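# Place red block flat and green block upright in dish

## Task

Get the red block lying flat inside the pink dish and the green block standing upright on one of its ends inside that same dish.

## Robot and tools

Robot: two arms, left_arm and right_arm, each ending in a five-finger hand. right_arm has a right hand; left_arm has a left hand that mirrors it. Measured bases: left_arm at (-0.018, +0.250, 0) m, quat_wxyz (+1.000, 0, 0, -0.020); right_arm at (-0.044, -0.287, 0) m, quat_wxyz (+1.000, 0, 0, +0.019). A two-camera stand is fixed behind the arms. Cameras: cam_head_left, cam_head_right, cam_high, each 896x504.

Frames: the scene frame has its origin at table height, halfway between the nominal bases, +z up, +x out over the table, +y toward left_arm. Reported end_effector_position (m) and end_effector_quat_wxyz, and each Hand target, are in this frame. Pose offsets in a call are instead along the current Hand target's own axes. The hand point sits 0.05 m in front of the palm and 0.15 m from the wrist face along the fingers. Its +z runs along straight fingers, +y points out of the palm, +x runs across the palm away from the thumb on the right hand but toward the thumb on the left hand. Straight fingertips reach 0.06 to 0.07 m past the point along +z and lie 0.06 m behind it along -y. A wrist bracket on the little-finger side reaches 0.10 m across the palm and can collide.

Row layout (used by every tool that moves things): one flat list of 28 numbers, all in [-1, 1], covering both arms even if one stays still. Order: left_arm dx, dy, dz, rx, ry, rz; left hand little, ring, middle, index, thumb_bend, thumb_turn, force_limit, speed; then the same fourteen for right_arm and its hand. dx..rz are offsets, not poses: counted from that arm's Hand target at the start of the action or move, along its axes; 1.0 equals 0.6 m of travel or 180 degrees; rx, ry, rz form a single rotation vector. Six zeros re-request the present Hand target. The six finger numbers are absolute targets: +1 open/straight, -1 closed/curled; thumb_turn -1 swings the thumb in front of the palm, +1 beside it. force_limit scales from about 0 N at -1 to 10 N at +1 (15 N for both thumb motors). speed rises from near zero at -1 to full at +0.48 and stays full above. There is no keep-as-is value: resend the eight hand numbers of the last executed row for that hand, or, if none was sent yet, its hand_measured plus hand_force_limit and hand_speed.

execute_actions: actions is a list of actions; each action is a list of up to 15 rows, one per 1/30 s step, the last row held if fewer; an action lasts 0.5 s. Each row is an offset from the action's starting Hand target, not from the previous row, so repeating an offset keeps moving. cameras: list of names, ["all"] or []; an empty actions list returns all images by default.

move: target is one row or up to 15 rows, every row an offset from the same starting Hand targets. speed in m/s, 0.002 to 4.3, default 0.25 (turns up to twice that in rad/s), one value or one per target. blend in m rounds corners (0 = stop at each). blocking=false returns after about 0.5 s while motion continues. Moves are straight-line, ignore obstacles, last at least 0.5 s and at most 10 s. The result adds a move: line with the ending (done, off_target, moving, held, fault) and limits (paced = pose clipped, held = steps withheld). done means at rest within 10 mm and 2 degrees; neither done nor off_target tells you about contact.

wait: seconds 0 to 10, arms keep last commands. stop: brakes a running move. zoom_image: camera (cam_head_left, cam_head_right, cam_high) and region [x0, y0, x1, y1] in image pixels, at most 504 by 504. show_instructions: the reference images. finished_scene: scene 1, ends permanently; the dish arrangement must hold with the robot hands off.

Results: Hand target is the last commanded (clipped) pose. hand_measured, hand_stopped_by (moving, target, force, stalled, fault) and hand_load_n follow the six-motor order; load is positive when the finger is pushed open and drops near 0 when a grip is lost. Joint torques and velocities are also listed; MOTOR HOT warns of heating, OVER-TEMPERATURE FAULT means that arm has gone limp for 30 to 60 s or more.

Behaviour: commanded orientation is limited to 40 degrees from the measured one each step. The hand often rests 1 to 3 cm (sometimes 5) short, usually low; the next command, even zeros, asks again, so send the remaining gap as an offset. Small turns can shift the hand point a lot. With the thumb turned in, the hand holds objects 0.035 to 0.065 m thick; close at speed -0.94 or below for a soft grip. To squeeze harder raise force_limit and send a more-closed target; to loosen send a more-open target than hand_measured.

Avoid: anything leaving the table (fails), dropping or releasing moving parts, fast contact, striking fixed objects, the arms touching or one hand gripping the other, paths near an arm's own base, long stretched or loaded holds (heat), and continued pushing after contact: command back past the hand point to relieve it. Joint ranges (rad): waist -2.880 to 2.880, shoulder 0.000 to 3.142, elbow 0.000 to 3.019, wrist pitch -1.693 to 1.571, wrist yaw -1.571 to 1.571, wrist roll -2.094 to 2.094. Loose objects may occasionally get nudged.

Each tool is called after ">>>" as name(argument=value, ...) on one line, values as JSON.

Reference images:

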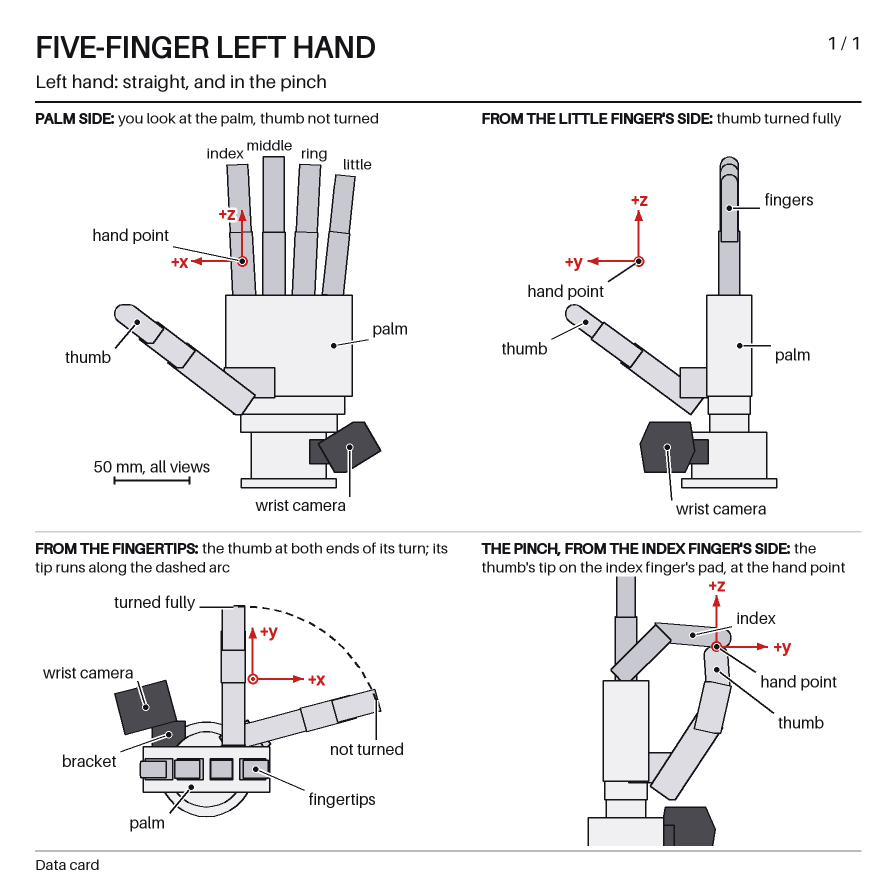

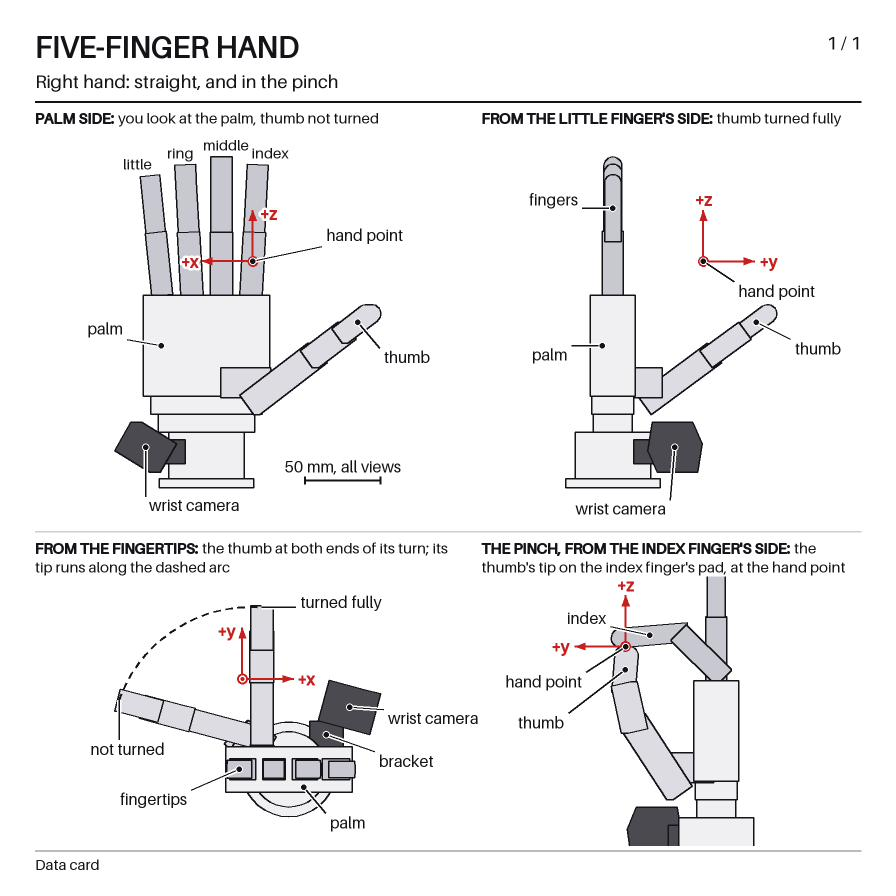

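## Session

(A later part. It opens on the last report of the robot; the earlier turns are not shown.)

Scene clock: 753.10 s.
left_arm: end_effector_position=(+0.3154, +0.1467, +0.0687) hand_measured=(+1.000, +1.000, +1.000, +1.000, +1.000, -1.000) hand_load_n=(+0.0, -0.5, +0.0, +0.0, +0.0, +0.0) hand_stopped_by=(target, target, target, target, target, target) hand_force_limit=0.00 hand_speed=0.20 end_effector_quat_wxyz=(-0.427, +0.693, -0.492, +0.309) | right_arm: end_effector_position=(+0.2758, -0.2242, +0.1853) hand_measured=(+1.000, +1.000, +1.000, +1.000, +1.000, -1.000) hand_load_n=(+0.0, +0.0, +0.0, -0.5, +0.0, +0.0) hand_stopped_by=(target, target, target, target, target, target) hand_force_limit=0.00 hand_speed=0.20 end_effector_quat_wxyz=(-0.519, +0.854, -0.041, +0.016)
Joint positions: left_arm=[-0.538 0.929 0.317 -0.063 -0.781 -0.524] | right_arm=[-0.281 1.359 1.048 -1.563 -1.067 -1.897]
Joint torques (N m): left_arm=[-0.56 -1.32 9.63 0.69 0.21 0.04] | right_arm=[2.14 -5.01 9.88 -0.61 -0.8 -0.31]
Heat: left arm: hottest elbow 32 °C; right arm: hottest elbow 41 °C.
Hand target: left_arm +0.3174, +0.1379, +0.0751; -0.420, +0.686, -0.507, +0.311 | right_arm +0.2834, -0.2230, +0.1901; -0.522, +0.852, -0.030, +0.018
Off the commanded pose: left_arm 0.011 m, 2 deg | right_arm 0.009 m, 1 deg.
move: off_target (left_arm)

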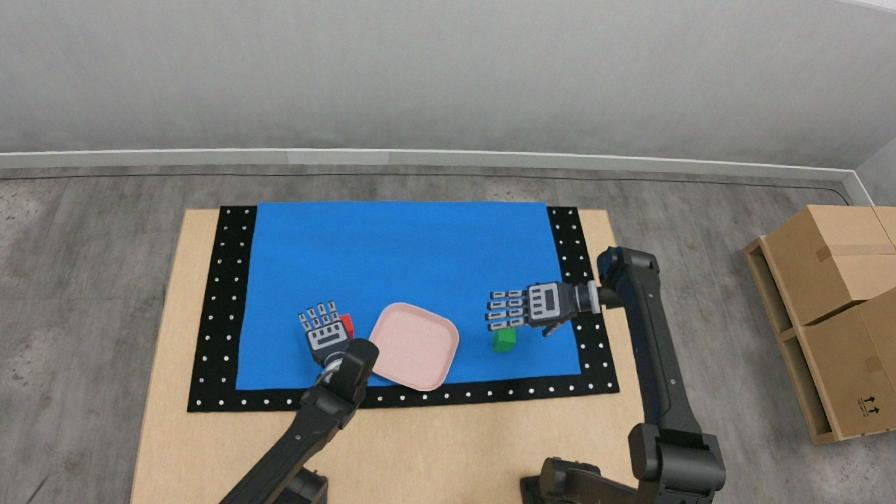

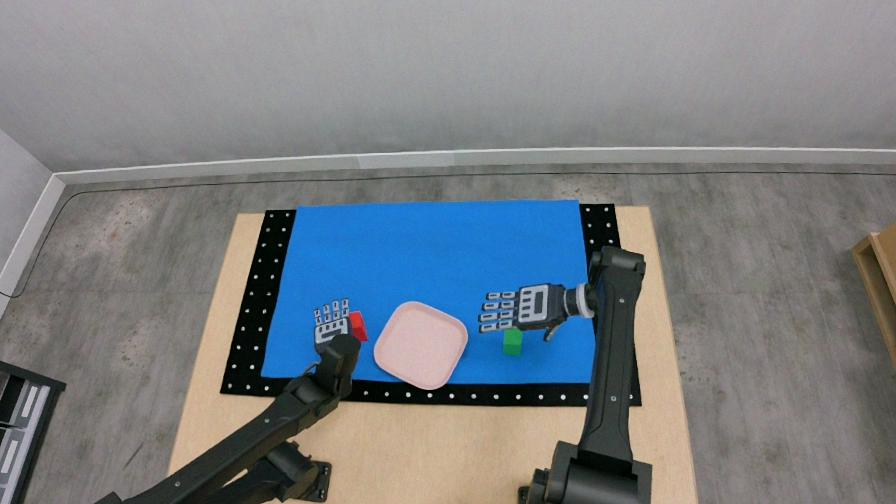

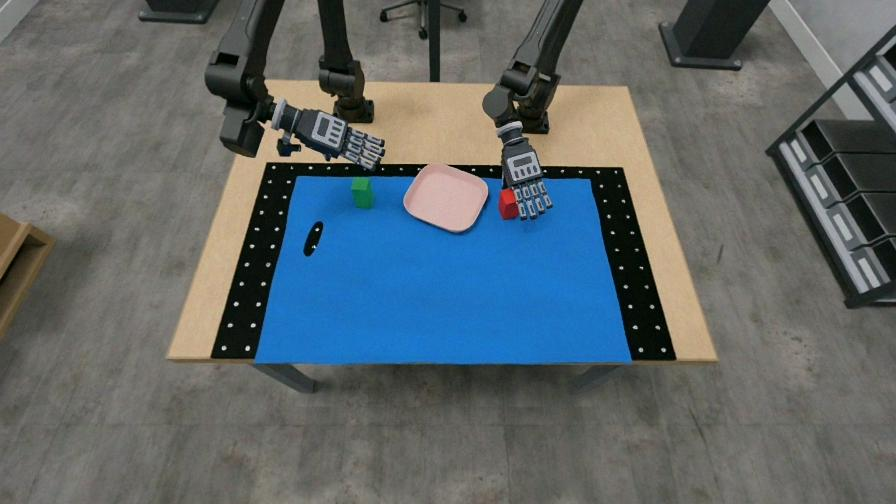

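>>> move(target=[0, -0.037, -0.019, 0, 0, 0, 1, 1, 1, 1, 1, -1, 0, 0.2, 0, 0, 0, 0, 0, 0, 1, 1, 1, 1, 1, -1, 0, 0.2], speed=0.1, cameras=["all"])

>>> zoom_image(camera="cam_high", region=[480, 120, 580, 230])

>>> zoom_image(camera="cam_head_right", region=[280, 270, 400, 390])

Scene clock: 772.90 s.
left_arm: end_effector_position=(+0.3044, +0.1492, +0.0727) hand_measured=(+1.000, +1.000, +1.000, +1.000, +1.000, -1.000) hand_load_n=(+0.0, -0.5, +0.0, +0.5, +0.0, +0.0) hand_stopped_by=(target, target, target, target, target, target) hand_force_limit=0.00 hand_speed=0.20 end_effector_quat_wxyz=(-0.418, +0.692, -0.512, +0.291) | right_arm: end_effector_position=(+0.2758, -0.2242, +0.1853) hand_measured=(+1.000, +1.000, +1.000, +1.000, +1.000, -1.000) hand_load_n=(+0.0, +0.0, +0.0, +0.0, +0.0, +0.0) hand_stopped_by=(target, target, target, target, target, target) hand_force_limit=0.00 hand_speed=0.20 end_effector_quat_wxyz=(-0.519, +0.854, -0.041, +0.016)
Joint positions: left_arm=[-0.54 0.879 0.338 -0.186 -0.761 -0.519] | right_arm=[-0.281 1.359 1.048 -1.563 -1.067 -1.897]
Joint torques (N m): left_arm=[-0.91 -1.96 11.79 1.16 -0.3 -0.01] | right_arm=[2.2 -5.07 9.88 -0.62 -0.8 -0.3]
Heat: left arm: hottest elbow 34 °C; right arm: hottest elbow 41 °C.
Hand target: left_arm +0.3173, +0.1378, +0.1000; -0.420, +0.686, -0.507, +0.311 | right_arm +0.2834, -0.2230, +0.1901; -0.522, +0.852, -0.030, +0.018
Off the commanded pose: left_arm 0.032 m, 2 deg | right_arm 0.009 m, 1 deg.
move: off_target (left_arm)

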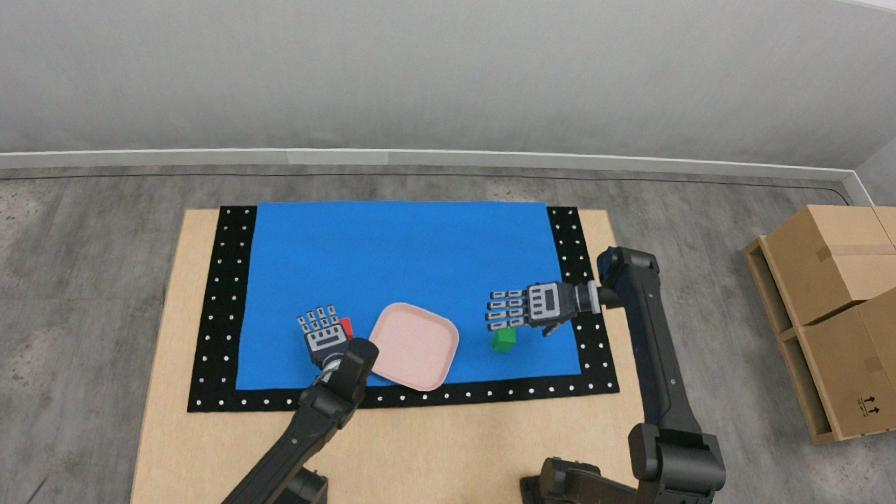

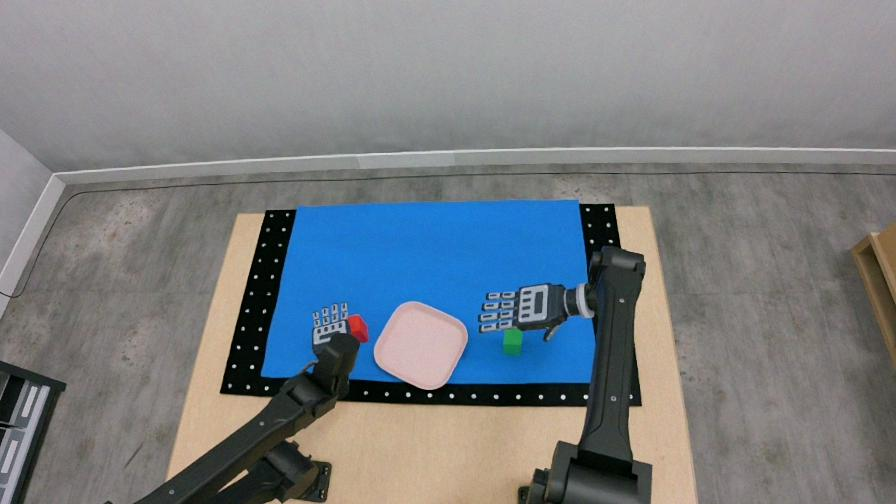

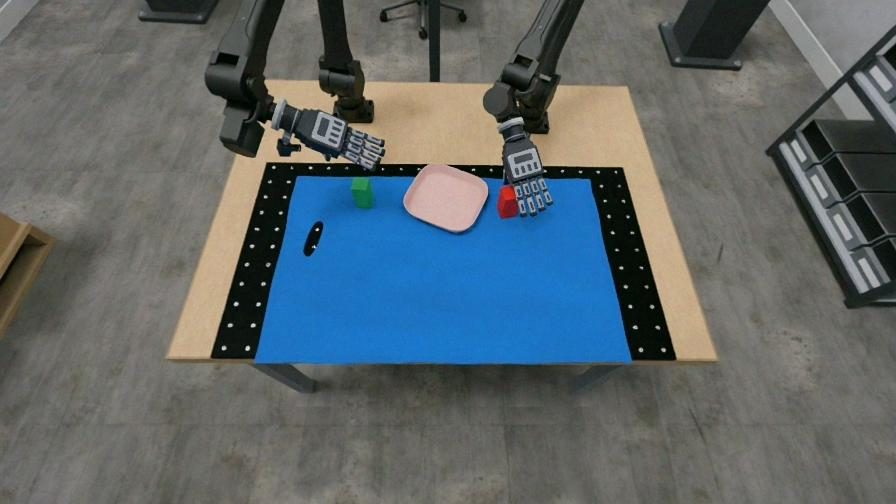

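Scaled by 4.582.

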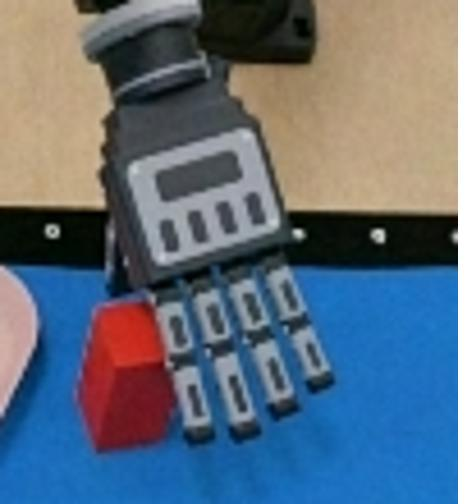

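Scaled by 4.200.

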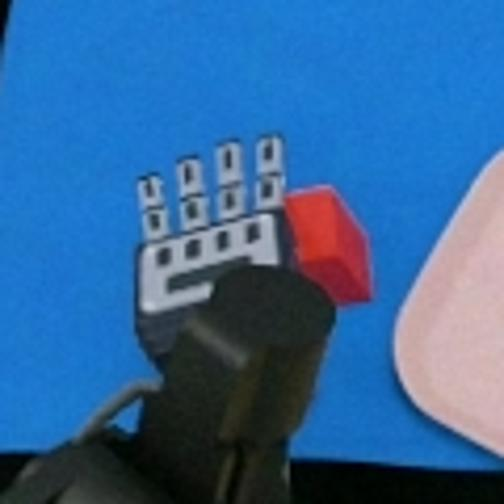

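>>> move(target=[0, -0.067, -0.034, 0, 0, 0, 1, 1, 1, 1, 1, -1, 0, 0.2, 0, 0, 0, 0, 0, 0, 1, 1, 1, 1, 1, -1, 0, 0.2], speed=0.1, cameras=["all"])

>>> zoom_image(camera="cam_high", region=[480, 120, 580, 230])

>>> zoom_image(camera="cam_head_right", region=[280, 270, 400, 390])

Scene clock: 789.40 s.
left_arm: end_effector_position=(+0.3066, +0.1476, +0.1153) hand_measured=(+1.000, +1.000, +1.000, +1.000, +1.000, -1.000) hand_load_n=(+0.0, -0.5, +0.0, +0.0, +0.0, +0.0) hand_stopped_by=(target, target, target, target, target, target) hand_force_limit=0.00 hand_speed=0.20 end_effector_quat_wxyz=(-0.419, +0.690, -0.515, +0.289) | right_arm: end_effector_position=(+0.2758, -0.2242, +0.1853) hand_measured=(+1.000, +1.000, +1.000, +1.000, +1.000, -1.000) hand_load_n=(+0.0, -0.5, +0.0, +0.0, +0.0, +0.0) hand_stopped_by=(target, target, target, target, target, target) hand_force_limit=0.00 hand_speed=0.20 end_effector_quat_wxyz=(-0.519, +0.854, -0.041, +0.016)
Joint positions: left_arm=[-0.54 0.8 0.432 -0.359 -0.759 -0.513] | right_arm=[-0.281 1.359 1.048 -1.563 -1.067 -1.897]
Joint torques (N m): left_arm=[-0.5 -1.85 12.7 1.25 -0.38 -0.07] | right_arm=[2.14 -5.07 9.88 -0.62 -0.8 -0.3]
Heat: left arm: hottest elbow 36 °C; right arm: hottest elbow 41 °C.
Hand target: left_arm +0.3174, +0.1379, +0.1451; -0.420, +0.686, -0.507, +0.311 | right_arm +0.2834, -0.2230, +0.1901; -0.522, +0.852, -0.030, +0.018
Off the commanded pose: left_arm 0.033 m, 3 deg | right_arm 0.009 m, 1 deg.
move: off_target (left_arm)

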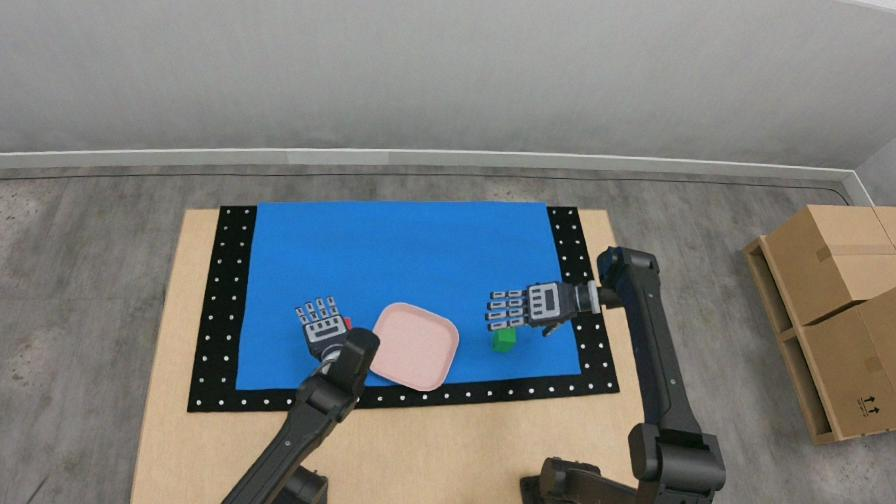

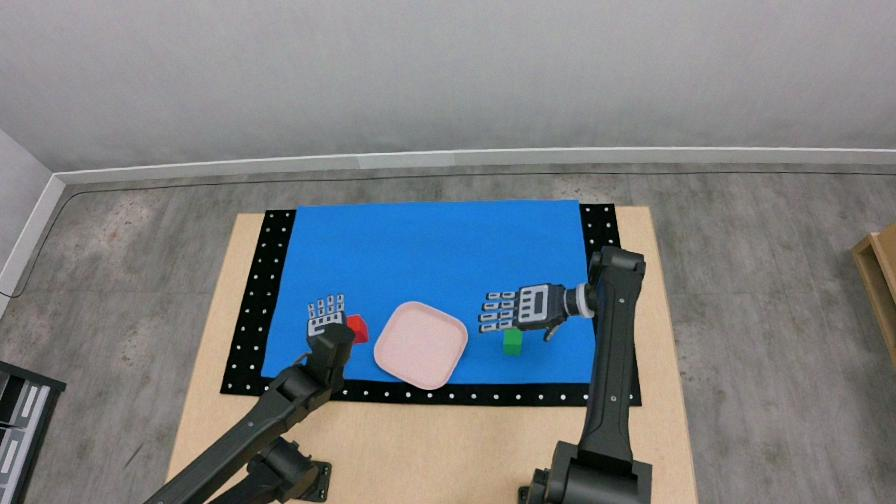

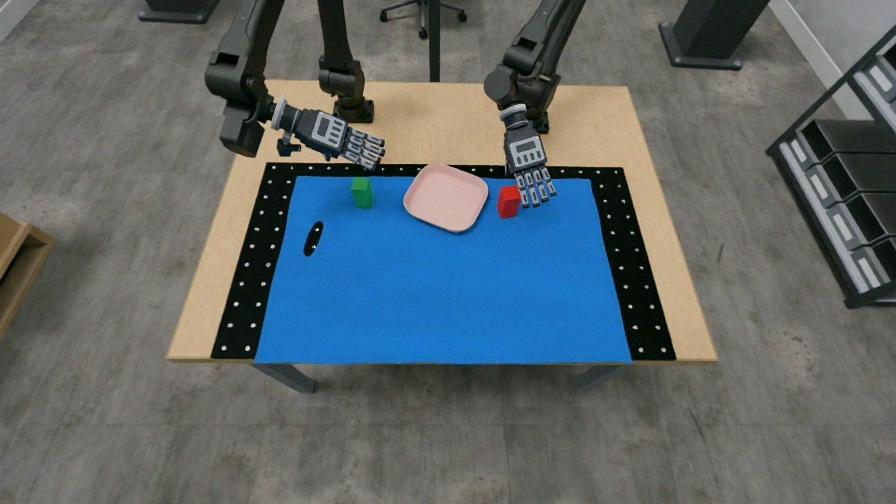

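Scaled by 4.582.

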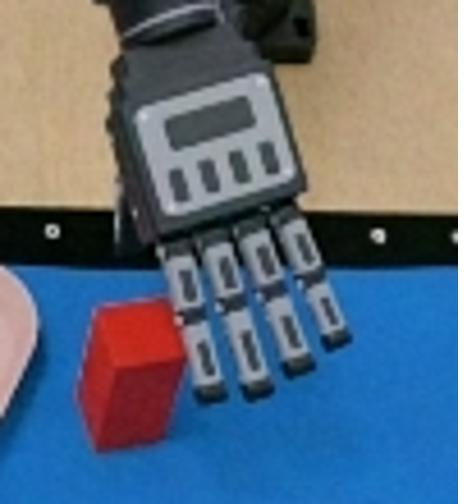

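Scaled by 4.200.

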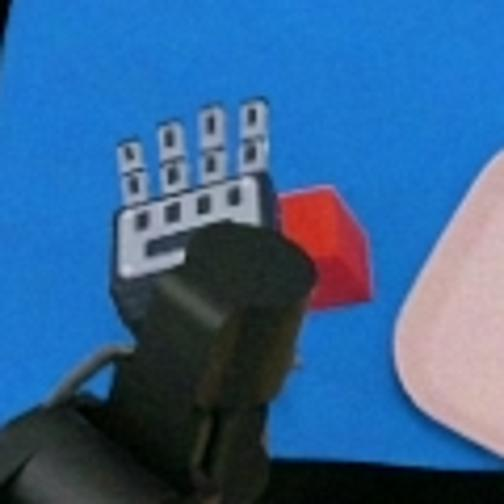

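>>> zoom_image(camera="cam_high", region=[480, 170, 550, 230])

>>> zoom_image(camera="cam_head_right", region=[320, 300, 390, 360])

Scaled by 7.200.

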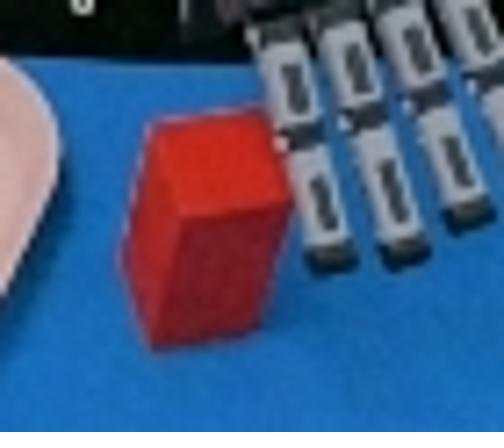

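Scaled by 7.200.

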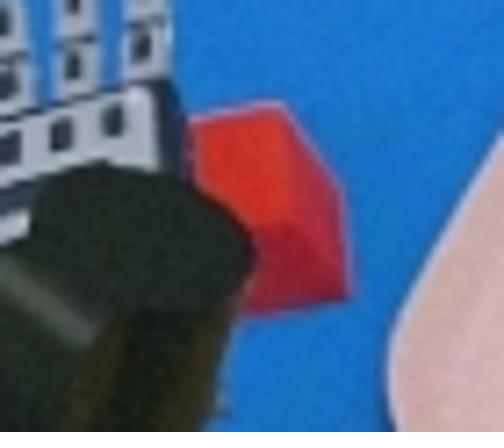

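>>> move(target=[0.009, 0.0942, 0.0432, 0, 0.0248, 0.0126, 1, 1, 1, 1, 1, -1, 0, 0.2, 0, 0, 0, 0, 0, 0, 1, 1, 1, 1, 1, -1, 0, 0.2], speed=0.1, cameras=["all"])

>>> zoom_image(camera="cam_high", region=[480, 120, 580, 230])

>>> zoom_image(camera="cam_head_right", region=[280, 270, 400, 390])

Scene clock: 880.93 s.
left_arm: end_effector_position=(+0.3091, +0.1301, +0.0790) hand_measured=(+1.000, +1.000, +1.000, +1.000, +1.000, -1.000) hand_load_n=(+0.0, +0.0, +0.0, +0.0, +0.0, +0.0) hand_stopped_by=(target, target, target, target, target, target) hand_force_limit=0.00 hand_speed=0.20 end_effector_quat_wxyz=(-0.400, +0.664, -0.542, +0.324) | right_arm: end_effector_position=(+0.2758, -0.2242, +0.1853) hand_measured=(+1.000, +1.000, +1.000, +1.000, +1.000, -1.000) hand_load_n=(+0.0, +0.0, +0.0, -0.5, +0.0, +0.0) hand_stopped_by=(target, target, target, target, target, target) hand_force_limit=0.00 hand_speed=0.20 end_effector_quat_wxyz=(-0.519, +0.854, -0.041, +0.016)
Joint positions: left_arm=[-0.54 0.869 0.332 -0.108 -0.673 -0.434] | right_arm=[-0.281 1.359 1.048 -1.563 -1.067 -1.897]
Joint torques (N m): left_arm=[0.62 -0.15 8.27 3.3 -0.25 0.02] | right_arm=[2.14 -5.01 9.88 -0.64 -0.8 -0.3]
Heat: left arm: hottest elbow 44 °C; right arm: hottest elbow 41 °C.
Hand target: left_arm +0.3165, +0.1319, +0.0830; -0.406, +0.663, -0.536, +0.329 | right_arm +0.2834, -0.2230, +0.1901; -0.522, +0.852, -0.030, +0.018
Off the commanded pose: left_arm 0.009 m, 1 deg | right_arm 0.009 m, 1 deg.
move: done

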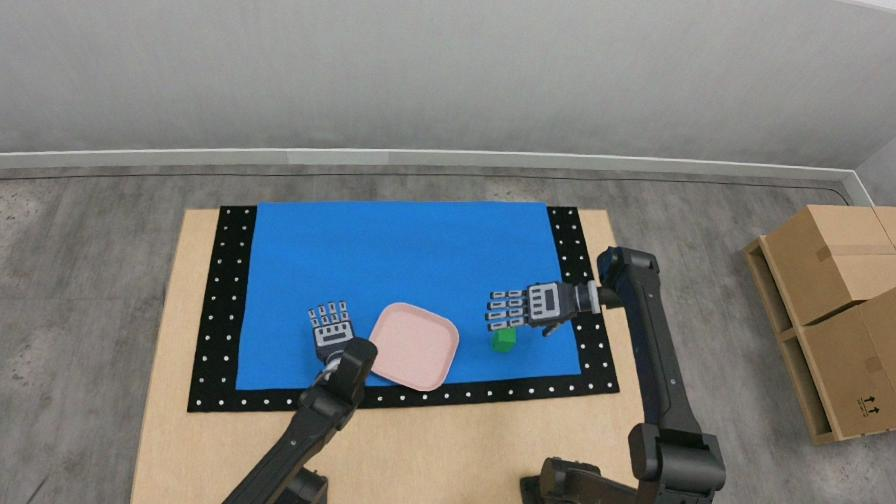

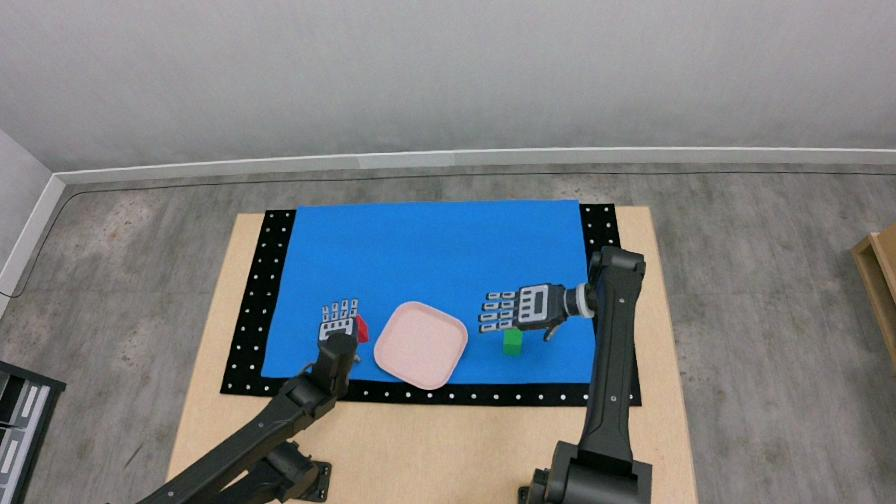

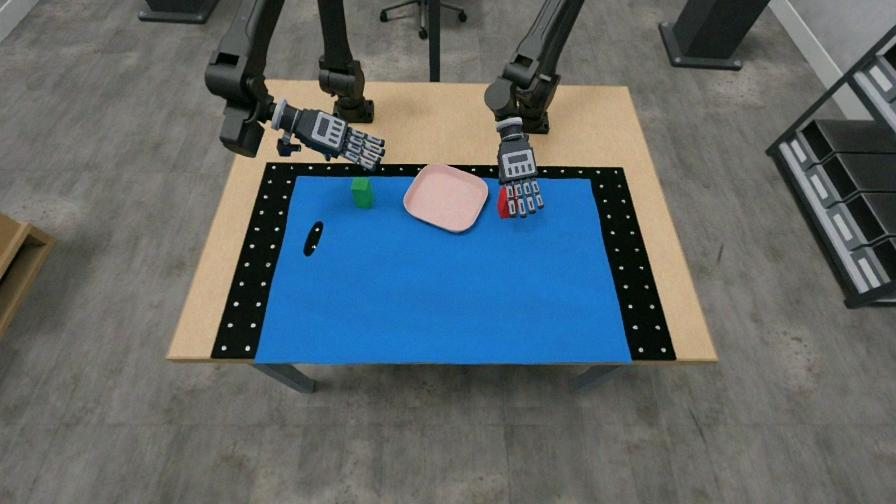

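Scaled by 4.582.

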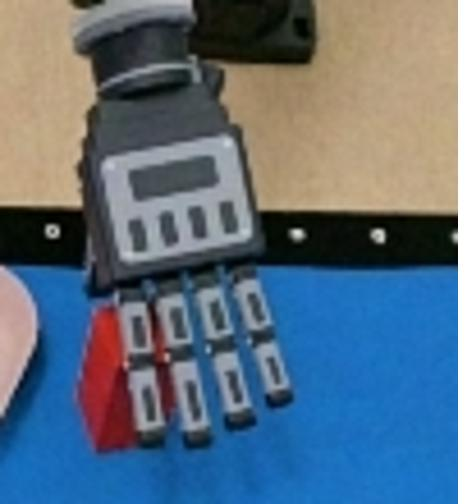

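Scaled by 4.200.

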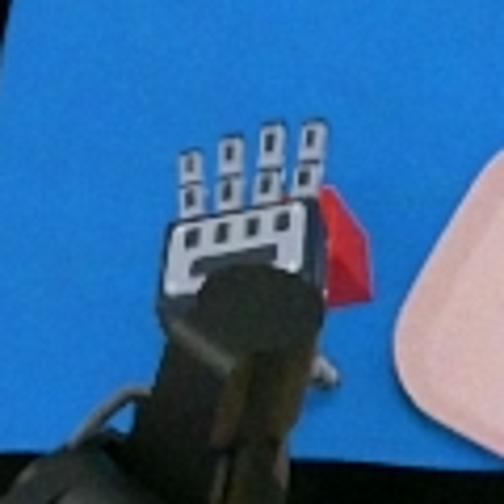

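>>> move(target=[0, 0, 0, 0, 0, 0, 1, 1, 0.45, 0.45, 0.4, -1, -0.4, -0.6, 0, 0, 0, 0, 0, 0, 1, 1, 1, 1, 1, -1, 0, 0.2], speed=0.1, cameras=["all"])

>>> zoom_image(camera="cam_high", region=[480, 120, 580, 230])

>>> zoom_image(camera="cam_head_right", region=[280, 270, 400, 390])

Scene clock: 920.93 s.
left_arm: end_effector_position=(+0.3114, +0.1305, +0.0810) hand_measured=(+1.000, +1.000, +0.450, +0.450, +0.400, -1.000) hand_load_n=(+0.0, +0.0, +0.0, +0.0, +0.0, +0.5) hand_stopped_by=(target, target, target, target, target, target) hand_force_limit=-0.40 hand_speed=-0.60 end_effector_quat_wxyz=(-0.402, +0.665, -0.538, +0.327) | right_arm: end_effector_position=(+0.2758, -0.2242, +0.1853) hand_measured=(+1.000, +1.000, +1.000, +1.000, +1.000, -1.000) hand_load_n=(+0.0, +0.0, +0.0, +0.0, +0.0, +0.0) hand_stopped_by=(target, target, target, target, target, target) hand_force_limit=0.00 hand_speed=0.20 end_effector_quat_wxyz=(-0.519, +0.854, -0.041, +0.016)
Joint positions: left_arm=[-0.535 0.869 0.332 -0.097 -0.673 -0.434] | right_arm=[-0.281 1.359 1.048 -1.563 -1.067 -1.897]
Joint torques (N m): left_arm=[0.62 0.15 8.34 2.91 -0.18 0.02] | right_arm=[2.08 -5.07 9.87 -0.64 -0.8 -0.3]
Heat: left arm: hottest elbow 39 °C; right arm: hottest elbow 41 °C.
Hand target: left_arm +0.3165, +0.1319, +0.0830; -0.406, +0.663, -0.536, +0.329 | right_arm +0.2834, -0.2230, +0.1901; -0.522, +0.852, -0.030, +0.018
Off the commanded pose: left_arm 0.006 m, 1 deg | right_arm 0.009 m, 1 deg.
move: done

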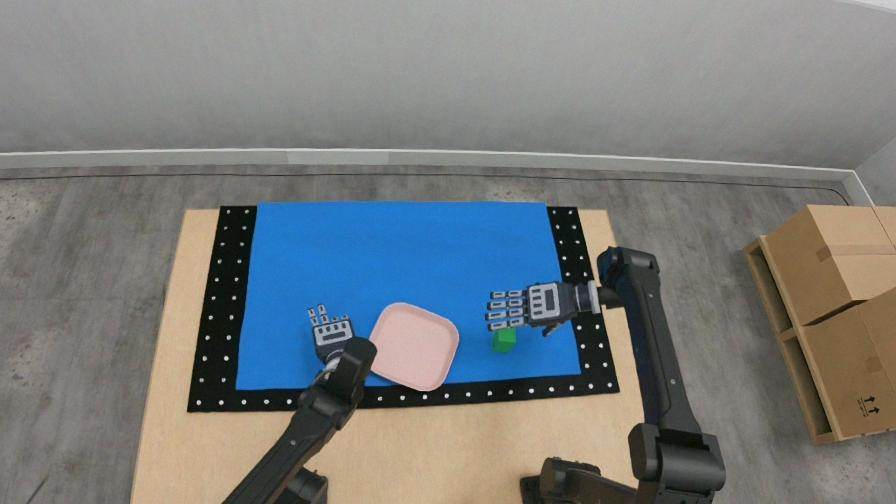

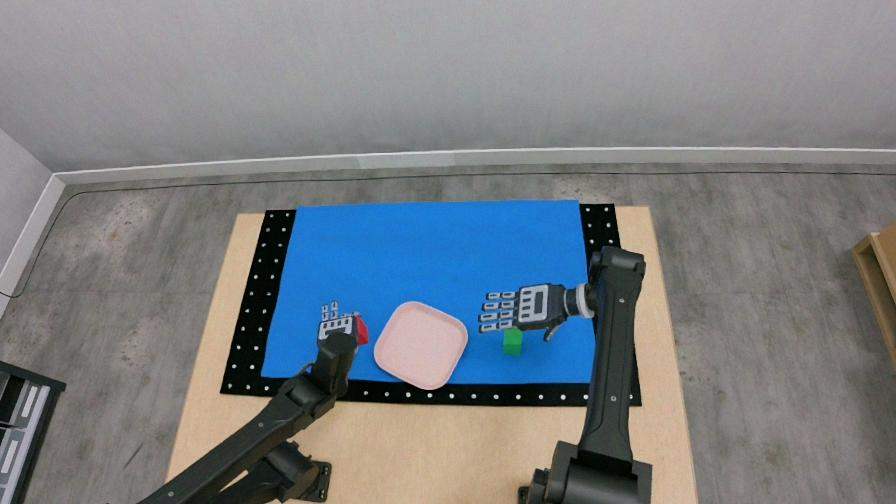

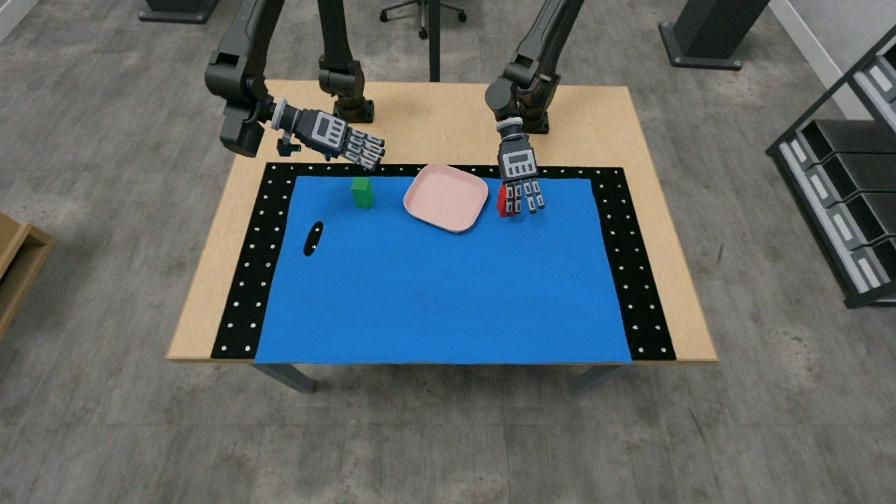

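Scaled by 4.582.

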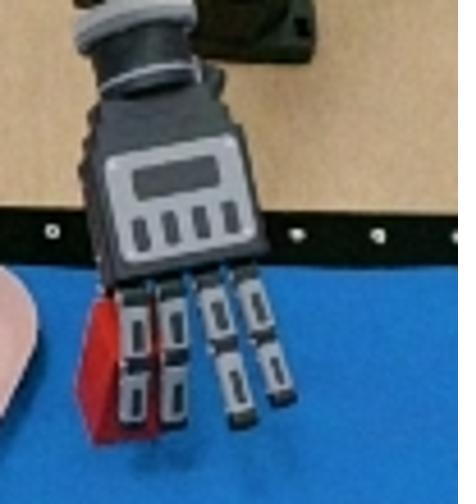

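Scaled by 4.200.

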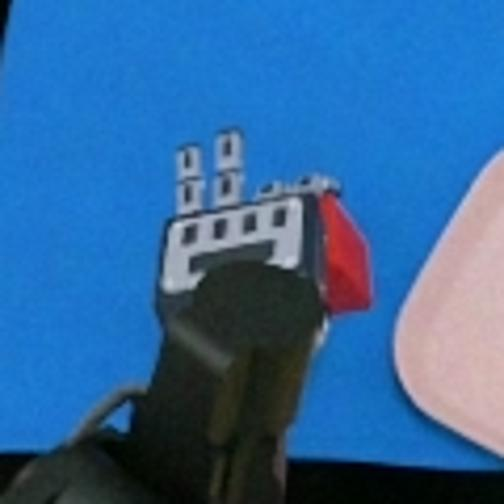

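>>> move(target=[0, 0, 0, 0, 0, 0, 1, 1, -0.4, -0.4, 0.0, -1, -0.4, -0.9, 0, 0, 0, 0, 0, 0, 1, 1, 1, 1, 1, -1, 0, 0.2], speed=0.1, cameras=["all"])

>>> zoom_image(camera="cam_high", region=[480, 120, 580, 230])

>>> zoom_image(camera="cam_head_right", region=[280, 270, 400, 390])

Scene clock: 933.37 s.
left_arm: end_effector_position=(+0.3128, +0.1321, +0.0819) hand_measured=(+1.000, +1.000, +0.228, +0.220, +0.318, -1.000) hand_load_n=(+0.0, +0.0, +5.0, +4.5, +14.5, +0.5) hand_stopped_by=(target, target, force, force, force, target) hand_force_limit=-0.40 hand_speed=-0.90 end_effector_quat_wxyz=(-0.403, +0.666, -0.535, +0.328) | right_arm: end_effector_position=(+0.2758, -0.2242, +0.1853) hand_measured=(+1.000, +1.000, +1.000, +1.000, +1.000, -1.000) hand_load_n=(+0.0, -0.5, +0.0, -0.5, +0.0, +0.0) hand_stopped_by=(target, target, target, target, target, target) hand_force_limit=0.00 hand_speed=0.20 end_effector_quat_wxyz=(-0.519, +0.854, -0.041, +0.016)
Joint positions: left_arm=[-0.529 0.869 0.332 -0.092 -0.673 -0.434] | right_arm=[-0.281 1.359 1.048 -1.563 -1.067 -1.897]
Joint torques (N m): left_arm=[0.62 0.03 8.23 2.73 -0.2 -0.02] | right_arm=[2.08 -5.07 9.88 -0.62 -0.8 -0.3]
Heat: left arm: hottest elbow 38 °C; right arm: hottest elbow 41 °C.
Hand target: left_arm +0.3165, +0.1319, +0.0830; -0.406, +0.663, -0.536, +0.329 | right_arm +0.2834, -0.2230, +0.1901; -0.522, +0.852, -0.030, +0.018
Off the commanded pose: left_arm 0.004 m, 1 deg | right_arm 0.009 m, 1 deg.
move: done

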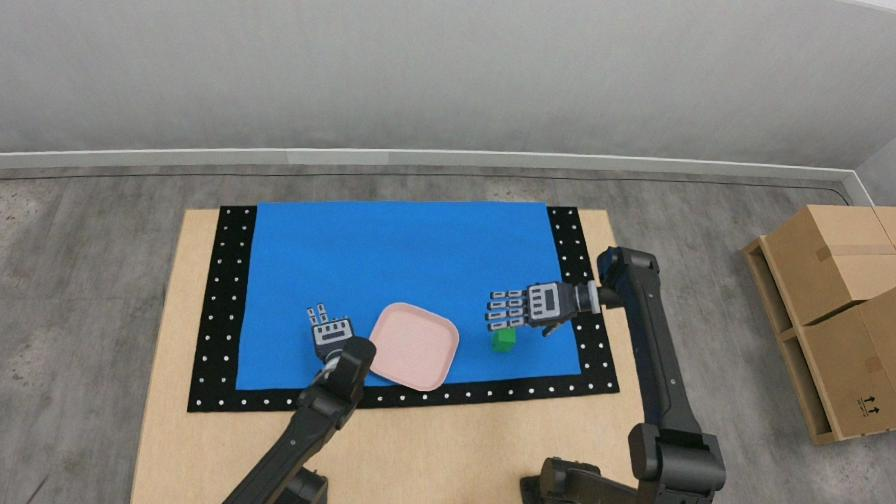

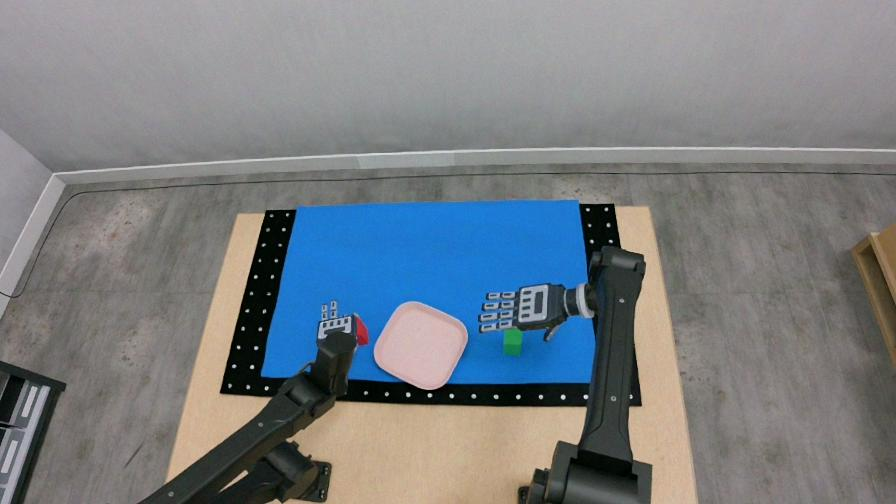

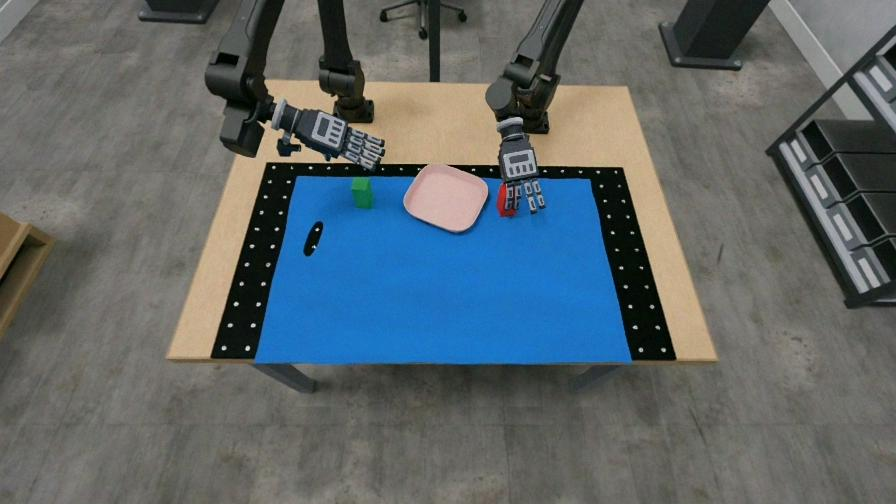

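Scaled by 4.582.

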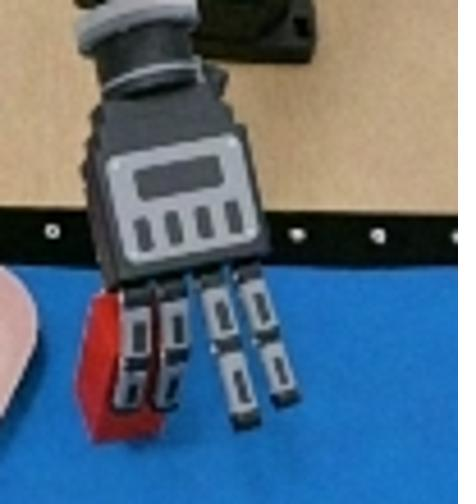

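Scaled by 4.200.

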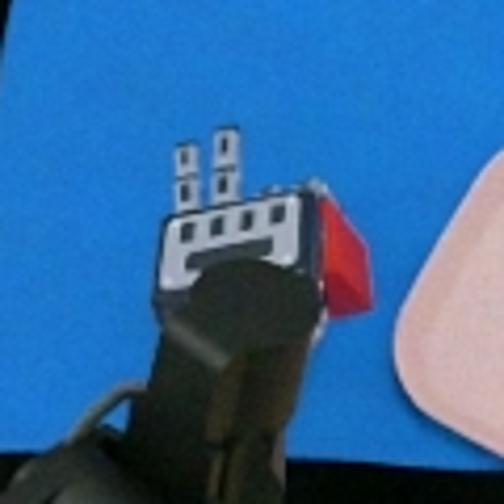

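>>> move(target=[0, -0.178, -0.091, 0, 0, 0, 1, 1, -0.4, -0.4, 0.0, -1, -0.4, -0.9, 0, 0, 0, 0, 0, 0, 1, 1, 1, 1, 1, -1, 0, 0.2], speed=0.12, cameras=["all"])

>>> zoom_image(camera="cam_high", region=[480, 90, 600, 210])

>>> zoom_image(camera="cam_head_right", region=[260, 240, 400, 380])

Scene clock: 947.70 s.
left_arm: end_effector_position=(+0.3058, +0.1350, +0.1673) hand_measured=(+1.000, +1.000, +0.228, +0.220, +0.318, -1.000) hand_load_n=(+0.0, +0.0, +4.5, +4.5, +14.5, +0.5) hand_stopped_by=(target, target, force, force, force, target) hand_force_limit=-0.40 hand_speed=-0.90 end_effector_quat_wxyz=(-0.400, +0.664, -0.552, +0.306) | right_arm: end_effector_position=(+0.2758, -0.2242, +0.1853) hand_measured=(+1.000, +1.000, +1.000, +1.000, +1.000, -1.000) hand_load_n=(+0.0, +0.0, +0.0, +0.0, +0.0, +0.0) hand_stopped_by=(target, target, target, target, target, target) hand_force_limit=0.00 hand_speed=0.20 end_effector_quat_wxyz=(-0.519, +0.854, -0.041, +0.016)
Joint positions: left_arm=[-0.532 0.727 0.542 -0.494 -0.67 -0.424] | right_arm=[-0.281 1.359 1.048 -1.563 -1.067 -1.897]
Joint torques (N m): left_arm=[0.5 -1.44 13.68 1.35 -0.36 -0.05] | right_arm=[2.14 -5.07 9.87 -0.62 -0.79 -0.3]
Heat: left arm: hottest elbow 38 °C; right arm: hottest elbow 42 °C.
Hand target: left_arm +0.3164, +0.1320, +0.2029; -0.406, +0.663, -0.536, +0.329 | right_arm +0.2834, -0.2230, +0.1901; -0.522, +0.852, -0.030, +0.018
Off the commanded pose: left_arm 0.037 m, 3 deg | right_arm 0.009 m, 1 deg.
move: off_target (left_arm)

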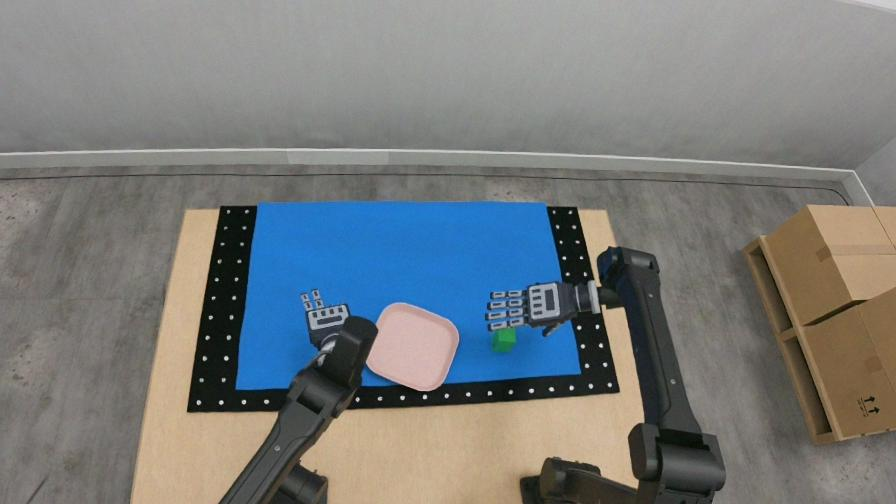

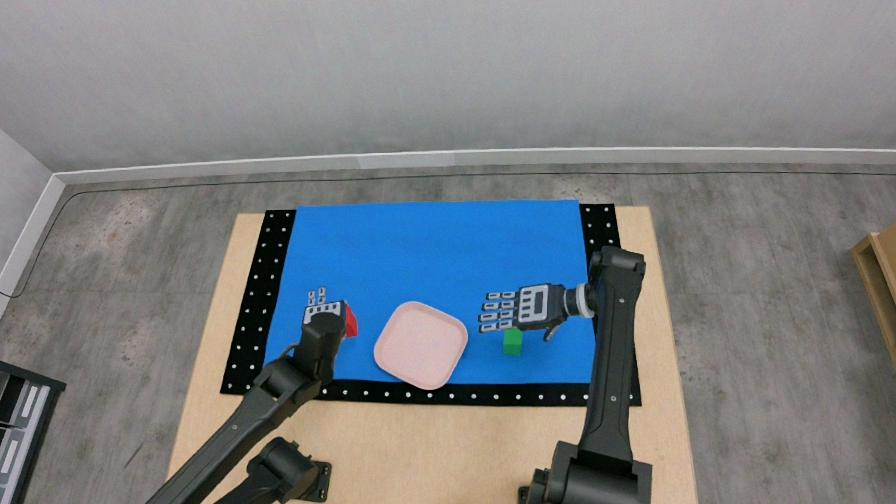

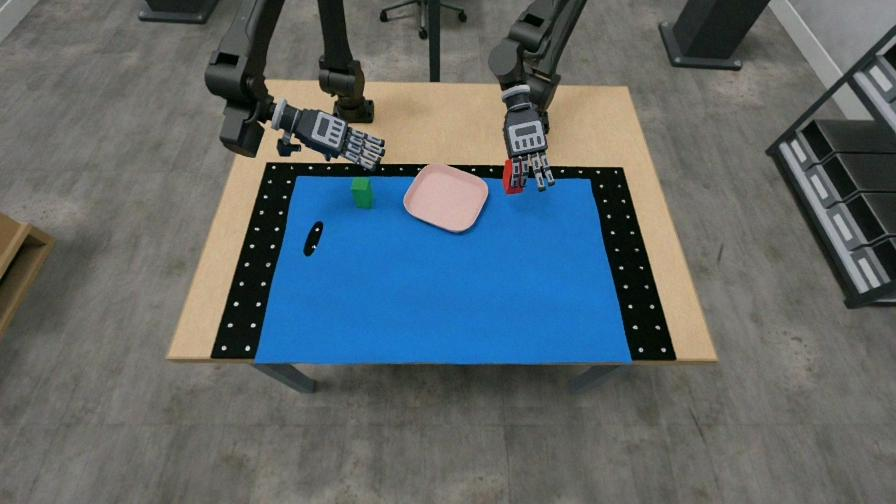

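Scaled by 4.200.

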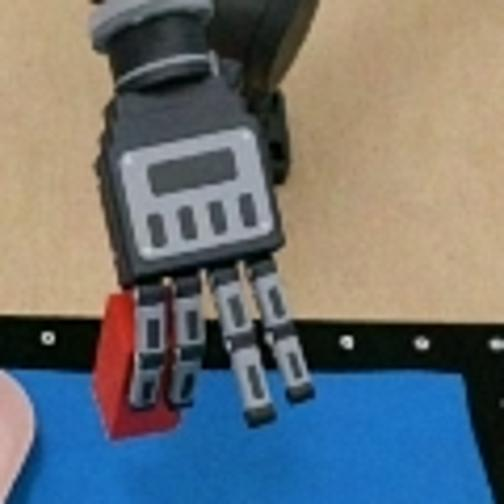

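Scaled by 3.600.

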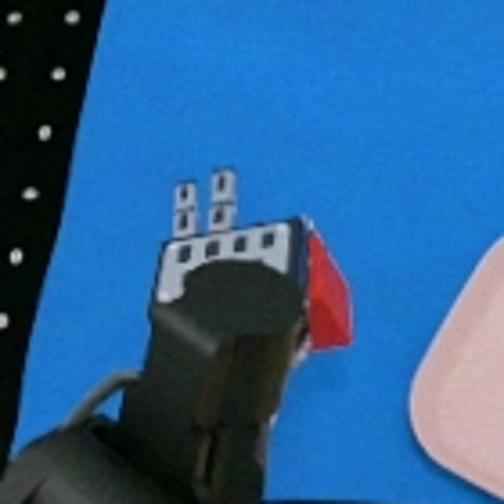

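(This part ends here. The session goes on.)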